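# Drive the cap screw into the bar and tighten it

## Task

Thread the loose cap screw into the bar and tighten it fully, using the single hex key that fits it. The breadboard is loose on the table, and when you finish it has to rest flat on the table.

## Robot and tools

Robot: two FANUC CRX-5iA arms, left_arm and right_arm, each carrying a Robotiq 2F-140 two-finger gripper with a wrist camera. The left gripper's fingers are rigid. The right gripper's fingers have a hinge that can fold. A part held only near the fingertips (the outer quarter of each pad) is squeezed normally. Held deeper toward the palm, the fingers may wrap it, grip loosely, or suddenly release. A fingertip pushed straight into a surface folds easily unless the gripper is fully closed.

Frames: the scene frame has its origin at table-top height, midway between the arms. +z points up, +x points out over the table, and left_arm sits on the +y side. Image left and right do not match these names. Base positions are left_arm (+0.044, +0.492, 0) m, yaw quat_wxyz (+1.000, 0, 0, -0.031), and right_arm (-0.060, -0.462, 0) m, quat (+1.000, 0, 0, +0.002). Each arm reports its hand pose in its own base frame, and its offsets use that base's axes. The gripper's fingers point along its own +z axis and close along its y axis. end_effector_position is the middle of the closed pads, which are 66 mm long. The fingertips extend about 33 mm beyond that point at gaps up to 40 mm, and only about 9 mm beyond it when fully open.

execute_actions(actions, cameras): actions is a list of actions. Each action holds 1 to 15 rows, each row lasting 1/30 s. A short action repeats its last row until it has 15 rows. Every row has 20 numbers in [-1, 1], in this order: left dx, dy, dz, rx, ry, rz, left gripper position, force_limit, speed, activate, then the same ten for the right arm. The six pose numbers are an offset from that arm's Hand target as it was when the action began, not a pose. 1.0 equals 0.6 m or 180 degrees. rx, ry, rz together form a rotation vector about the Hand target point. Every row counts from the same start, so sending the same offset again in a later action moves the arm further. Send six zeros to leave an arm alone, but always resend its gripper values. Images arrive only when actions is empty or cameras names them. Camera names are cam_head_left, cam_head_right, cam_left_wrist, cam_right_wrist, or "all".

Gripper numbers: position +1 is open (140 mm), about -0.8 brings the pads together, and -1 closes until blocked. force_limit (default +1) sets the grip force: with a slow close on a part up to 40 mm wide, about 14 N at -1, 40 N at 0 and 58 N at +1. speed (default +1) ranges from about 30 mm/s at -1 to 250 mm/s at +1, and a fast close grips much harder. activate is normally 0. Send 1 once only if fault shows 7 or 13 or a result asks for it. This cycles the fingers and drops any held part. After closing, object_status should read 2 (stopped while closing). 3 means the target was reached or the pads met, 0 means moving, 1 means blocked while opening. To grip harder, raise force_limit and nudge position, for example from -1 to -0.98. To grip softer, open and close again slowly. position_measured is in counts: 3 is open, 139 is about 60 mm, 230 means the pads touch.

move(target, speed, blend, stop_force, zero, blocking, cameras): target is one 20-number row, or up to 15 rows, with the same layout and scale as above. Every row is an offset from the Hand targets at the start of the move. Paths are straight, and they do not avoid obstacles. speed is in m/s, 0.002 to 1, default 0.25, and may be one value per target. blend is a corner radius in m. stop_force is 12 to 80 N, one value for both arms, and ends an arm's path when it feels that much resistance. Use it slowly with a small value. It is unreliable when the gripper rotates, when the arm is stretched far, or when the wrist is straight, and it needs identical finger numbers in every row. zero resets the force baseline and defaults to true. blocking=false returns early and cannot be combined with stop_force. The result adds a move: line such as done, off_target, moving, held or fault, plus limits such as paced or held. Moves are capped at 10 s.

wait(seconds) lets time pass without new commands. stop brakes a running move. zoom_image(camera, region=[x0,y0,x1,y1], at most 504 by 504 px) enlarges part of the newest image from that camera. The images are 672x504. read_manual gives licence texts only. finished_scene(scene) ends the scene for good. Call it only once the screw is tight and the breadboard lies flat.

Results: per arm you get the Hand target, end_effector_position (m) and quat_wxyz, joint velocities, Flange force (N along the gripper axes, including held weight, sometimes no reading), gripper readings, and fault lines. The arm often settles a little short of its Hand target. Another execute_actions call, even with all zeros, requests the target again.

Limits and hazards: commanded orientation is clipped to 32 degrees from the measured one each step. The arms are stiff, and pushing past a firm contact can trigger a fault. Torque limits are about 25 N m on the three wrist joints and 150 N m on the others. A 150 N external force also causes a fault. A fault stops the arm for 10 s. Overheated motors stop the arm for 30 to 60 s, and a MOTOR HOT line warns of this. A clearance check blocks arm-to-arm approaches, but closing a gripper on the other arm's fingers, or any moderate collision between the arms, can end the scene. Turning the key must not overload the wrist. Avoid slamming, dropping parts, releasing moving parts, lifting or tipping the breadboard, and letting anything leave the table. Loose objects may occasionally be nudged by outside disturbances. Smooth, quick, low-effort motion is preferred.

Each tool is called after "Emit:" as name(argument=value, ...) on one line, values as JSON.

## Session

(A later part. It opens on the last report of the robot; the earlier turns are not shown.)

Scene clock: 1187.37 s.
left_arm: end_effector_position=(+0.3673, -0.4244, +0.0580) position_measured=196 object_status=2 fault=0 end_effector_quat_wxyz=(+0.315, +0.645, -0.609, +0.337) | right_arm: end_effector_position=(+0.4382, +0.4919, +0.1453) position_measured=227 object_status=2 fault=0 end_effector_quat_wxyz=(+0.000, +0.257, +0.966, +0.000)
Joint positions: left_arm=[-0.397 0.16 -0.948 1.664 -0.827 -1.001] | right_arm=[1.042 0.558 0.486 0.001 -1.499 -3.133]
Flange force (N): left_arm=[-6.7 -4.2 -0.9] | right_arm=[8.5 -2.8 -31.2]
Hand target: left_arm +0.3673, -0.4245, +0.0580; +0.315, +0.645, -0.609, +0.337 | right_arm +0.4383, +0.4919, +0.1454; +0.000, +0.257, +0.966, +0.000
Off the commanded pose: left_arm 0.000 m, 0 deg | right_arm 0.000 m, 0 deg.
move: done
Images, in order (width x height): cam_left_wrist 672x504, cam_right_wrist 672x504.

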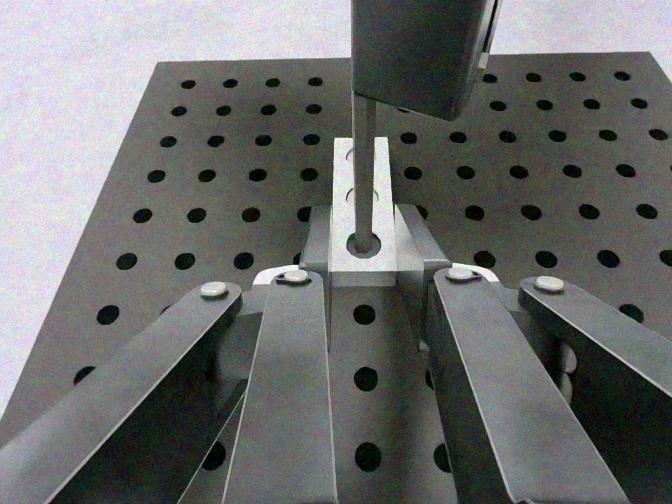

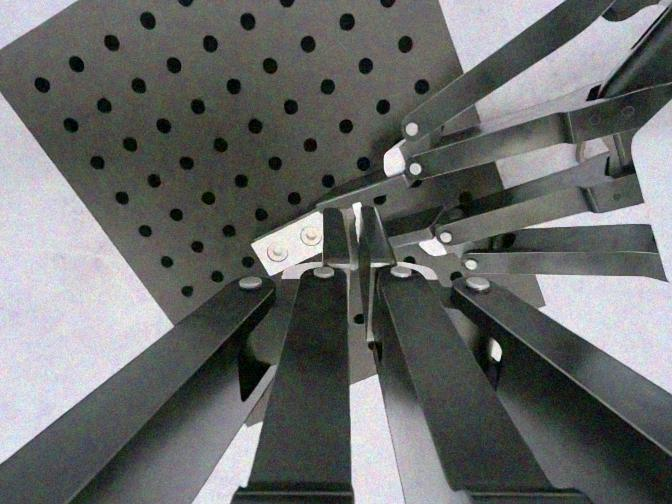

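Emit:
move(target=[0,0,0,0,0,0,-1,1,-1,0, 0.0035,0.0045,0.0002,0,0,-0.0833,-1,1,0.7,0], speed=0.1, cameras=["cam_right_wrist", "cam_left_wrist"])

Emit:
zoom_image(camera="cam_right_wrist", region=[300, 150, 400, 280])

Emit:
zoom_image(camera="cam_left_wrist", region=[290, 30, 530, 300])

Scene clock: 1193.73 s.
left_arm: end_effector_position=(+0.3673, -0.4245, +0.0580) position_measured=196 object_status=2 fault=0 end_effector_quat_wxyz=(+0.315, +0.645, -0.609, +0.337) | right_arm: end_effector_position=(+0.4404, +0.4946, +0.1455) position_measured=227 object_status=2 fault=0 end_effector_quat_wxyz=(+0.000, +0.381, +0.925, +0.000)
Joint positions: left_arm=[-0.397 0.16 -0.948 1.664 -0.827 -1.001] | right_arm=[1.041 0.568 0.501 0.001 -1.505 -3.394]
Flange force (N): left_arm=[-7.6 -4.2 -2.5] | right_arm=[3.0 -15.0 -32.5]
Hand target: left_arm +0.3673, -0.4245, +0.0580; +0.315, +0.645, -0.609, +0.337 | right_arm +0.4404, +0.4946, +0.1455; +0.000, +0.381, +0.925, +0.000
Off the commanded pose: left_arm 0.000 m, 0 deg | right_arm 0.000 m, 0 deg.
move: done
Images, in order (width x height): cam_left_wrist 672x504, cam_right_wrist 672x504.

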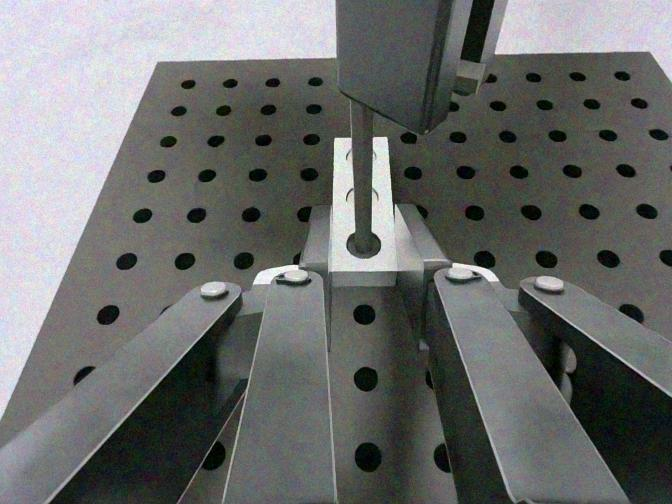

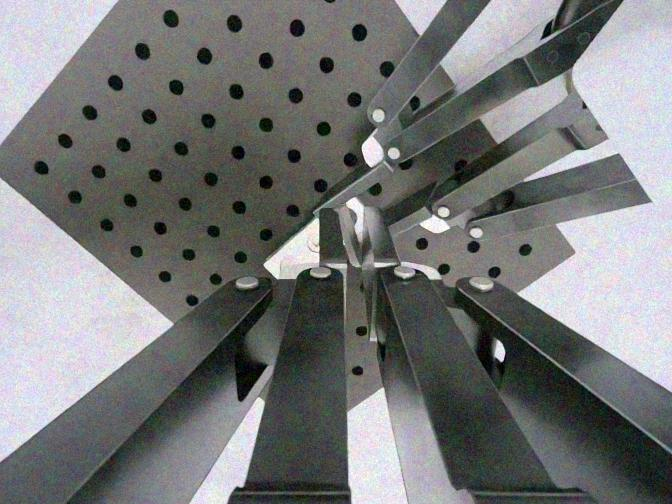

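Scaled by 3.877 from the camera's image (finer frame: 960x720).

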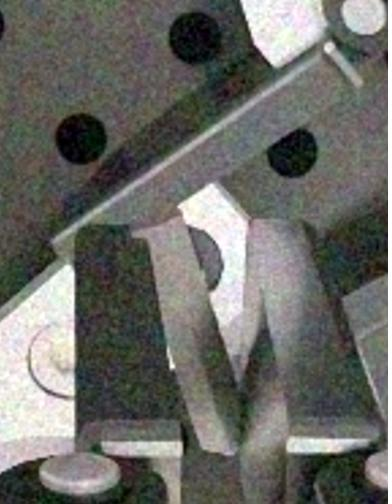

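Scaled by 1.867 from the camera's image (finer frame: 960x720).

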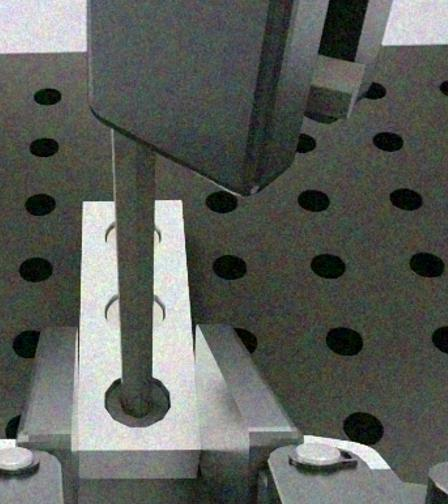

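Emit:
move(target=[0,0,0,0,0,0,-1,1,-1,0, 0.0045,0.0033,0.0002,0,0,-0.0833,-1,1,0.7,0], speed=0.1, cameras=["cam_right_wrist", "cam_left_wrist"])

Emit:
zoom_image(camera="cam_right_wrist", region=[300, 150, 400, 280])

Emit:
zoom_image(camera="cam_left_wrist", region=[290, 30, 530, 300])

Scene clock: 1201.33 s.
left_arm: end_effector_position=(+0.3673, -0.4245, +0.0580) position_measured=196 object_status=2 fault=0 end_effector_quat_wxyz=(+0.315, +0.645, -0.609, +0.337) | right_arm: end_effector_position=(+0.4431, +0.4965, +0.1456) position_measured=227 object_status=2 fault=0 end_effector_quat_wxyz=(+0.000, +0.498, +0.867, -0.001)
Joint positions: left_arm=[-0.397 0.16 -0.948 1.664 -0.827 -1.001] | right_arm=[1.039 0.577 0.516 0.001 -1.51 -3.653]
Flange force (N): left_arm=[-9.2 -0.6 -11.2] | right_arm=[-15.2 -24.3 -27.4]
Hand target: left_arm +0.3673, -0.4245, +0.0580; +0.315, +0.645, -0.609, +0.337 | right_arm +0.4431, +0.4966, +0.1456; +0.000, +0.498, +0.867, +0.000
Off the commanded pose: left_arm 0.000 m, 0 deg | right_arm 0.000 m, 0 deg.
move: done
Images, in order (width x height): cam_left_wrist 672x504, cam_right_wrist 672x504.

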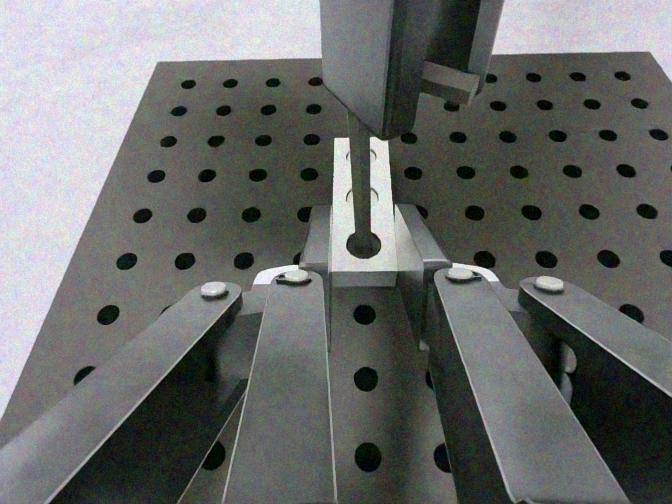

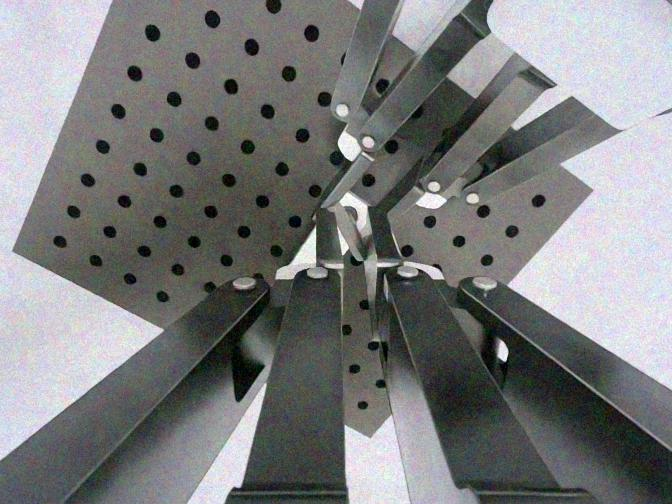

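Scaled by 3.877 from the camera's image (finer frame: 960x720).

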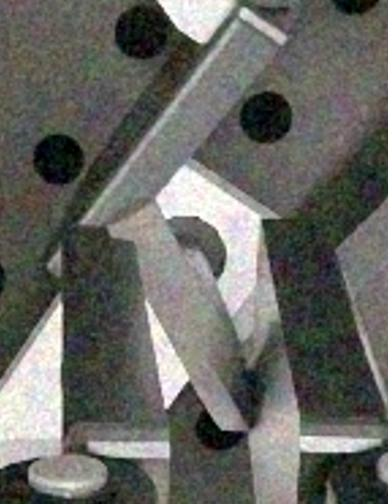

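Scaled by 1.867 from the camera's image (finer frame: 960x720).

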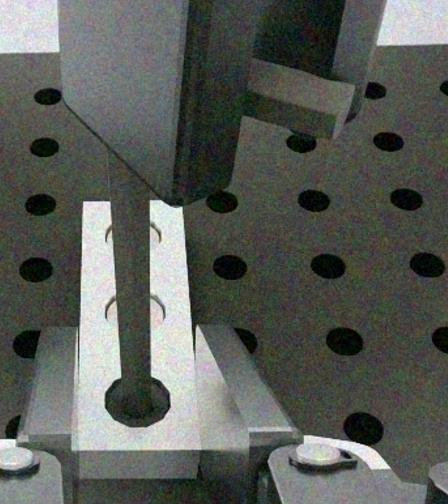

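Emit:
move(target=[[0,0,0,0,0,0,-1,1,-1,0, 0,0,0,0,0,0,-0.6,1,-0.8,0],[0,0,0,0,0,0,-1,1,-1,0, -0.0063,-0.0053,-0.0005,0,0,0.1211,-0.6,1,-0.8,0]], speed=0.1, cameras=["cam_right_wrist", "cam_left_wrist"])

Emit:
zoom_image(camera="cam_right_wrist", region=[300, 150, 400, 280])

Scene clock: 1213.27 s.
left_arm: end_effector_position=(+0.3673, -0.4245, +0.0580) position_measured=196 object_status=2 fault=0 end_effector_quat_wxyz=(+0.315, +0.645, -0.609, +0.337) | right_arm: end_effector_position=(+0.4393, +0.4934, +0.1453) position_measured=205 object_status=3 fault=0 end_effector_quat_wxyz=(+0.000, +0.325, +0.946, +0.000)
Joint positions: left_arm=[-0.397 0.16 -0.948 1.664 -0.827 -1.001] | right_arm=[1.042 0.563 0.493 0.001 -1.502 -3.276]
Flange force (N): left_arm=[-8.0 -1.2 -1.4] | right_arm=[-1.7 10.1 0.1]
Hand target: left_arm +0.3673, -0.4245, +0.0580; +0.315, +0.645, -0.609, +0.337 | right_arm +0.4393, +0.4934, +0.1453; +0.000, +0.325, +0.946, +0.000
Off the commanded pose: left_arm 0.000 m, 0 deg | right_arm 0.000 m, 0 deg.
move: done
Images, in order (width x height): cam_left_wrist 672x504, cam_right_wrist 672x504.

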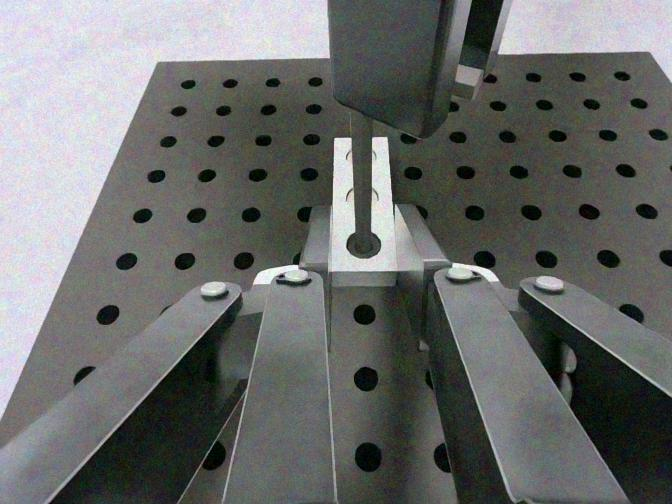

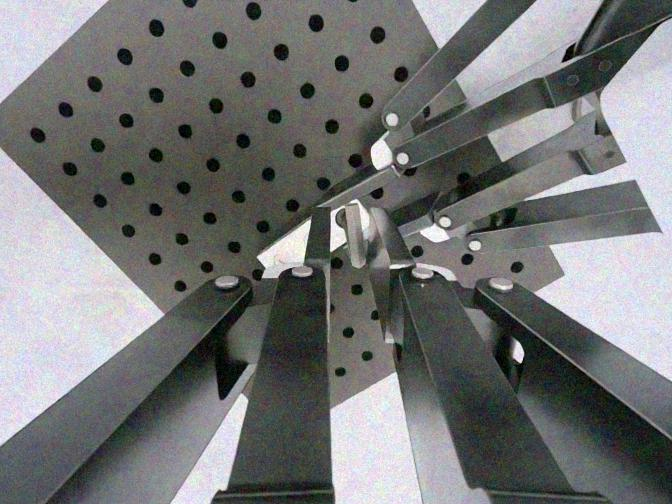

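Scaled by 3.877 from the camera's image (finer frame: 960x720).

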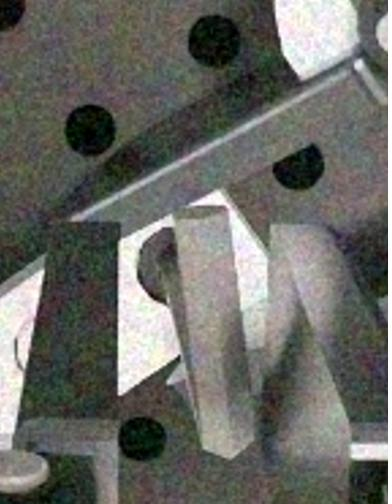

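Emit:
move(target=[[0,0,0,0,0,0,-1,1,-1,0, 0.0008,0.0015,0,0,0,0.0278,-0.6,1,-0.8,0],[0,0,0,0,0,0,-1,1,-1,0, 0.0008,0.0015,0,0,0,0.0278,-1,1,0.8,0]], speed=0.05, cameras=["cam_right_wrist"])

Emit:
move(target=[[0,0,0,0,0,0,-1,1,-1,0, 0.0037,0.0043,0,0,0,-0.0833,-1,1,0.8,0],[0,0,0,0,0,0,-1,1,-1,0, 0.0083,0.0075,0,0,0,-0.1667,-1,1,0.8,0]], speed=0.1, blend=[0.01,0], cameras=["cam_right_wrist", "cam_left_wrist"])

Emit:
zoom_image(camera="cam_right_wrist", region=[300, 150, 400, 280])

Emit:
zoom_image(camera="cam_left_wrist", region=[290, 30, 530, 300])

Scene clock: 1226.17 s.
left_arm: end_effector_position=(+0.3673, -0.4245, +0.0580) position_measured=196 object_status=2 fault=0 end_effector_quat_wxyz=(+0.315, +0.645, -0.609, +0.337) | right_arm: end_effector_position=(+0.4398, +0.4943, +0.1453) position_measured=224 object_status=2 fault=0 end_effector_quat_wxyz=(+0.000, +0.284, +0.959, +0.000)
Joint positions: left_arm=[-0.397 0.16 -0.948 1.664 -0.827 -1.001] | right_arm=[1.042 0.566 0.498 0.001 -1.503 -3.188]
Flange force (N): left_arm=[-7.3 -1.5 -0.9] | right_arm=[-1.5 8.5 -6.3]
Hand target: left_arm +0.3673, -0.4245, +0.0580; +0.315, +0.645, -0.609, +0.337 | right_arm +0.4398, +0.4943, +0.1453; +0.000, +0.284, +0.959, +0.000
Off the commanded pose: left_arm 0.000 m, 0 deg | right_arm 0.000 m, 0 deg.
move: done

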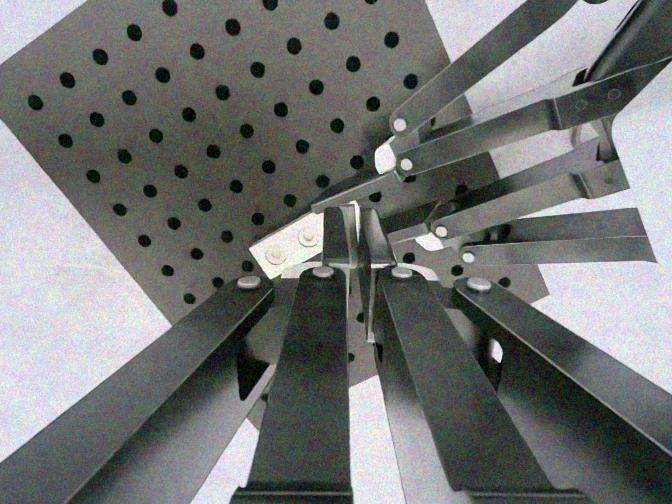

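Scene clock: 1229.17 s.
left_arm: end_effector_position=(+0.3673, -0.4245, +0.0580) position_measured=196 object_status=2 fault=0 end_effector_quat_wxyz=(+0.315, +0.645, -0.609, +0.337) | right_arm: end_effector_position=(+0.4448, +0.4987, +0.1452) position_measured=224 object_status=2 fault=0 end_effector_quat_wxyz=(+0.000, +0.522, +0.853, -0.001)
Joint positions: left_arm=[-0.397 0.16 -0.948 1.664 -0.827 -1.001] | right_arm=[1.039 0.586 0.527 0.001 -1.514 -3.709]
Flange force (N): left_arm=[-8.5 5.3 -29.4] | right_arm=[-31.7 -30.4 -10.6]
Hand target: left_arm +0.3673, -0.4245, +0.0580; +0.315, +0.645, -0.609, +0.337 | right_arm +0.4448, +0.4988, +0.1453; +0.000, +0.522, +0.853, +0.000
Off the commanded pose: left_arm 0.000 m, 0 deg | right_arm 0.000 m, 0 deg.
move: done
Images, in order (width x height): cam_left_wrist 672x504, cam_right_wrist 672x504.

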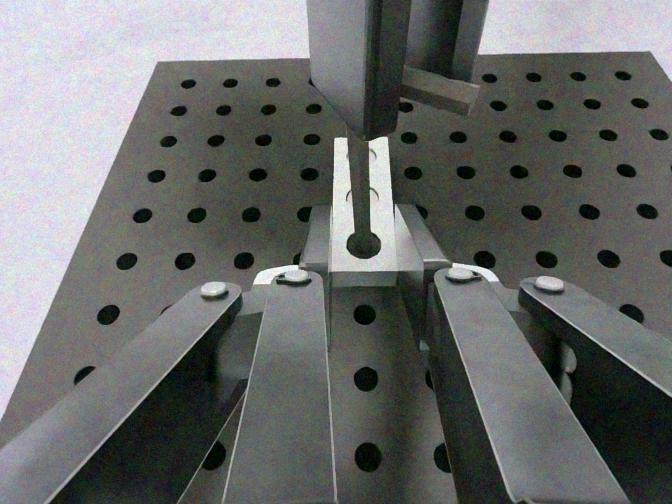

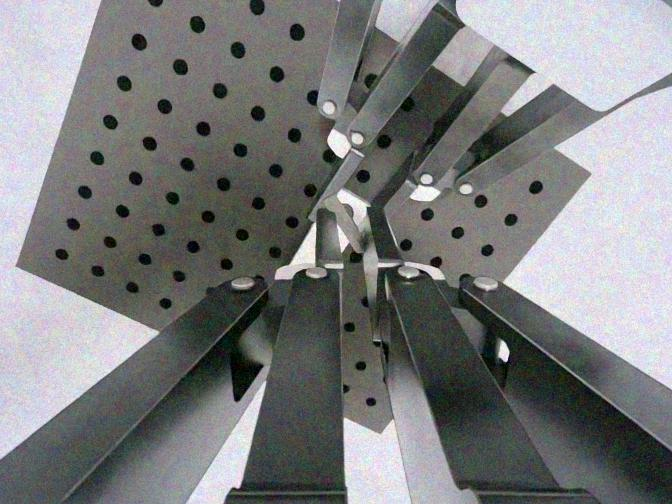

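Scaled by 3.877 from the camera's image (finer frame: 960x720).

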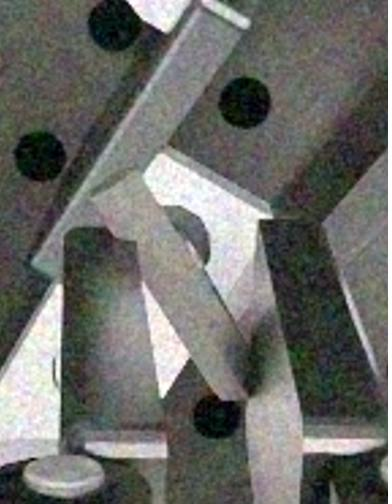

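Scaled by 1.867 from the camera's image (finer frame: 960x720).

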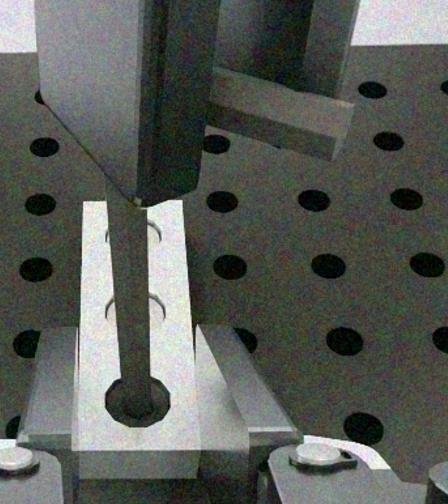

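Emit:
move(target=[[0,0,0,0,0,0,-1,1,-1,0, 0,0,0,0,0,0,-0.5,1,-0.8,0],[0,0,0,0,0,0,-1,1,-1,0, -0.0083,-0.0075,0.002,0,0,0.15,-0.5,1,-0.8,0],[0,0,0,0,0,0,-1,1,-1,0, -0.0083,-0.0075,0.12,0,0,0.15,-0.4,1,-0.8,0]], speed=[0.05,0.1,0.12], cameras=["cam_right_wrist", "cam_left_wrist"])

Emit:
zoom_image(camera="cam_left_wrist", region=[300, 30, 430, 300])

Scene clock: 1238.27 s.
left_arm: end_effector_position=(+0.3673, -0.4245, +0.0580) position_measured=196 object_status=2 fault=0 end_effector_quat_wxyz=(+0.315, +0.645, -0.609, +0.337) | right_arm: end_effector_position=(+0.4398, +0.4943, +0.2173) position_measured=179 object_status=3 fault=0 end_effector_quat_wxyz=(+0.000, +0.309, +0.951, +0.000)
Joint positions: left_arm=[-0.397 0.16 -0.948 1.664 -0.827 -1.001] | right_arm=[1.042 0.569 0.671 0.001 -1.672 -3.241]
Flange force (N): left_arm=[-6.2 -0.9 0.1] | right_arm=[-2.5 10.8 -1.4]
Hand target: left_arm +0.3673, -0.4245, +0.0580; +0.315, +0.645, -0.609, +0.337 | right_arm +0.4398, +0.4943, +0.2173; +0.000, +0.309, +0.951, +0.000
Off the commanded pose: left_arm 0.000 m, 0 deg | right_arm 0.000 m, 0 deg.
move: done
Images, in order (width x height): cam_left_wrist 672x504, cam_right_wrist 672x504.

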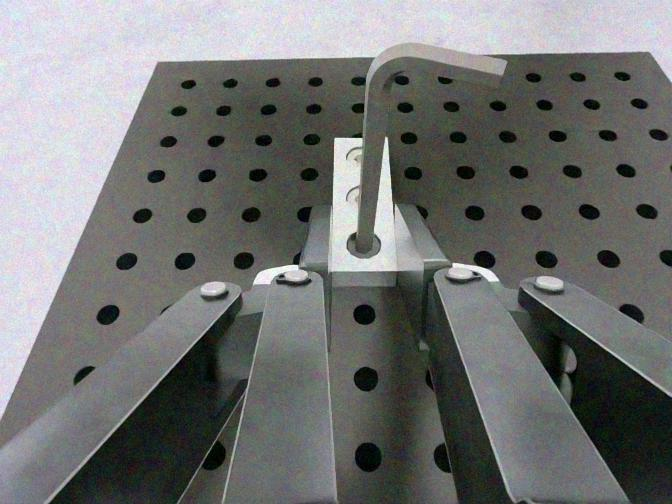

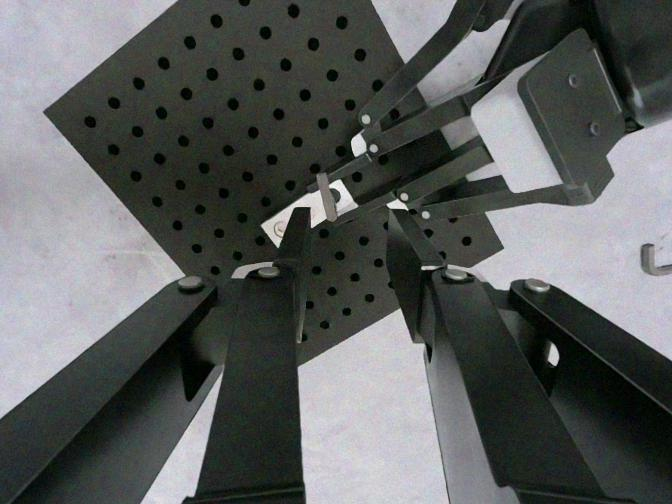

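Scaled by 1.867 from the camera's image (finer frame: 960x720).

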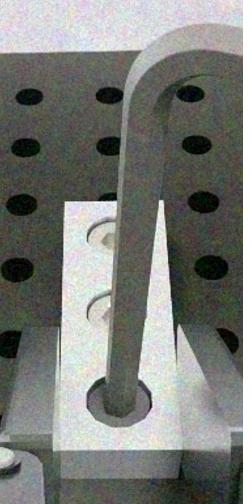

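Emit:
move(target=[[0,0,0,0,0,0,-0.2,1,-0.8,0, 0,0,0,0,0,0,-0.4,1,-0.8,0],[0,0.11,0.06,0,0,0,-0.2,1,-0.8,0, 0,0,0,0,0,0,-0.4,1,-0.8,0],[0.0013,0.16,0.16,0,0,0,-0.2,1,-0.8,0, 0,-0.1,0.05,0,0,0,-0.4,1,-0.8,0]], speed=[0.05,0.1,0.15], blend=[0,0.02,0], cameras=["all"])

Emit:
zoom_image(camera="cam_left_wrist", region=[310, 110, 420, 250])

Scene clock: 1244.23 s.
left_arm: end_effector_position=(+0.3680, -0.3285, +0.1540) position_measured=154 object_status=3 fault=0 end_effector_quat_wxyz=(+0.315, +0.645, -0.609, +0.337) | right_arm: end_effector_position=(+0.4397, +0.4343, +0.2473) position_measured=179 object_status=3 fault=0 end_effector_quat_wxyz=(+0.000, +0.309, +0.951, +0.000)
Joint positions: left_arm=[0.051 -0.078 -0.899 1.131 -1.129 -0.723] | right_arm=[0.992 0.447 0.561 0.001 -1.685 -3.19]
Flange force (N): left_arm=[-2.6 -3.9 8.3] | right_arm=[-2.3 8.8 -1.2]
Hand target: left_arm +0.3680, -0.3285, +0.1540; +0.315, +0.645, -0.609, +0.337 | right_arm +0.4398, +0.4343, +0.2473; +0.000, +0.309, +0.951, +0.000
Off the commanded pose: left_arm 0.000 m, 0 deg | right_arm 0.000 m, 0 deg.
move: done

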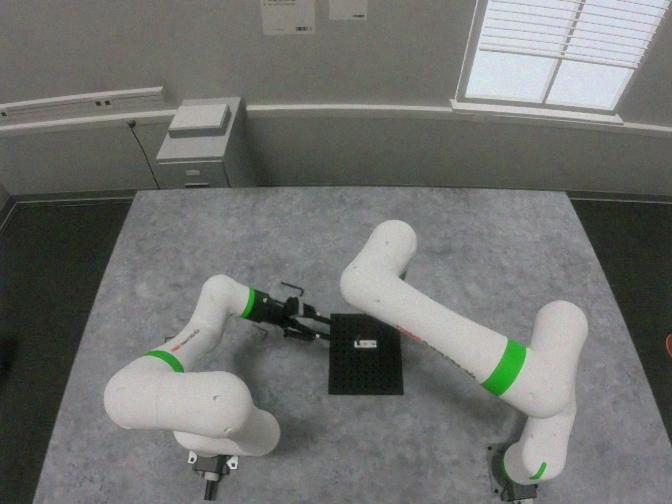

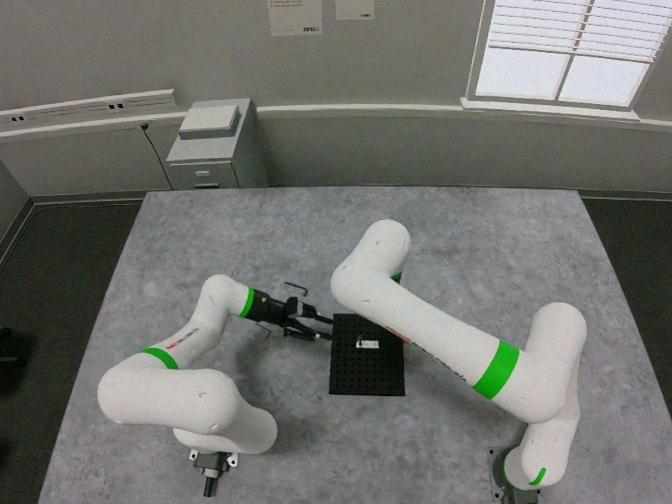

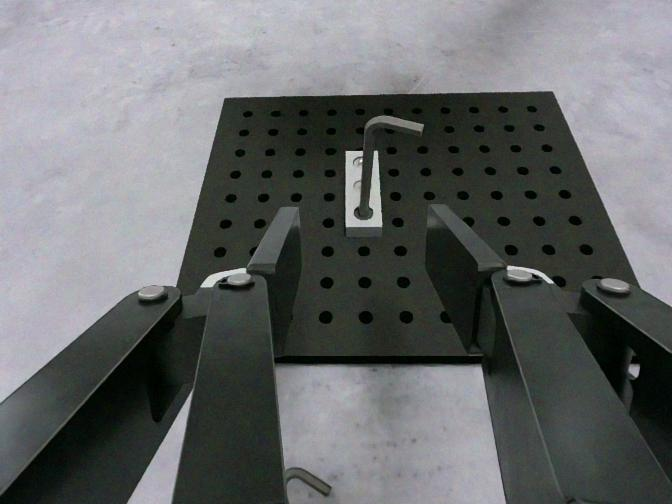

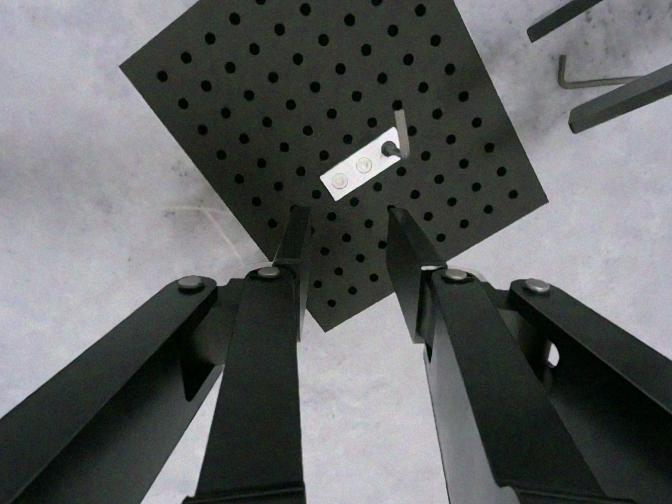

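Scaled by 3.600 from the camera's image (finer frame: 960x720).

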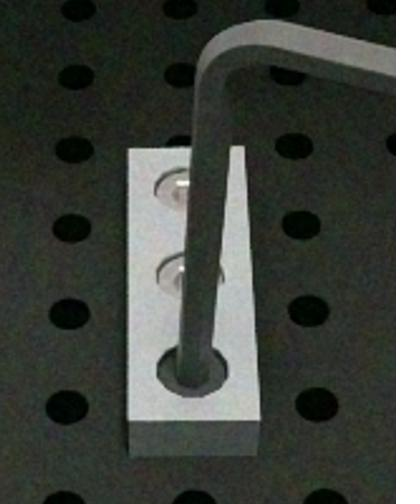

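Emit:
finished_scene(scene=2)

The scene is finished: the task was done.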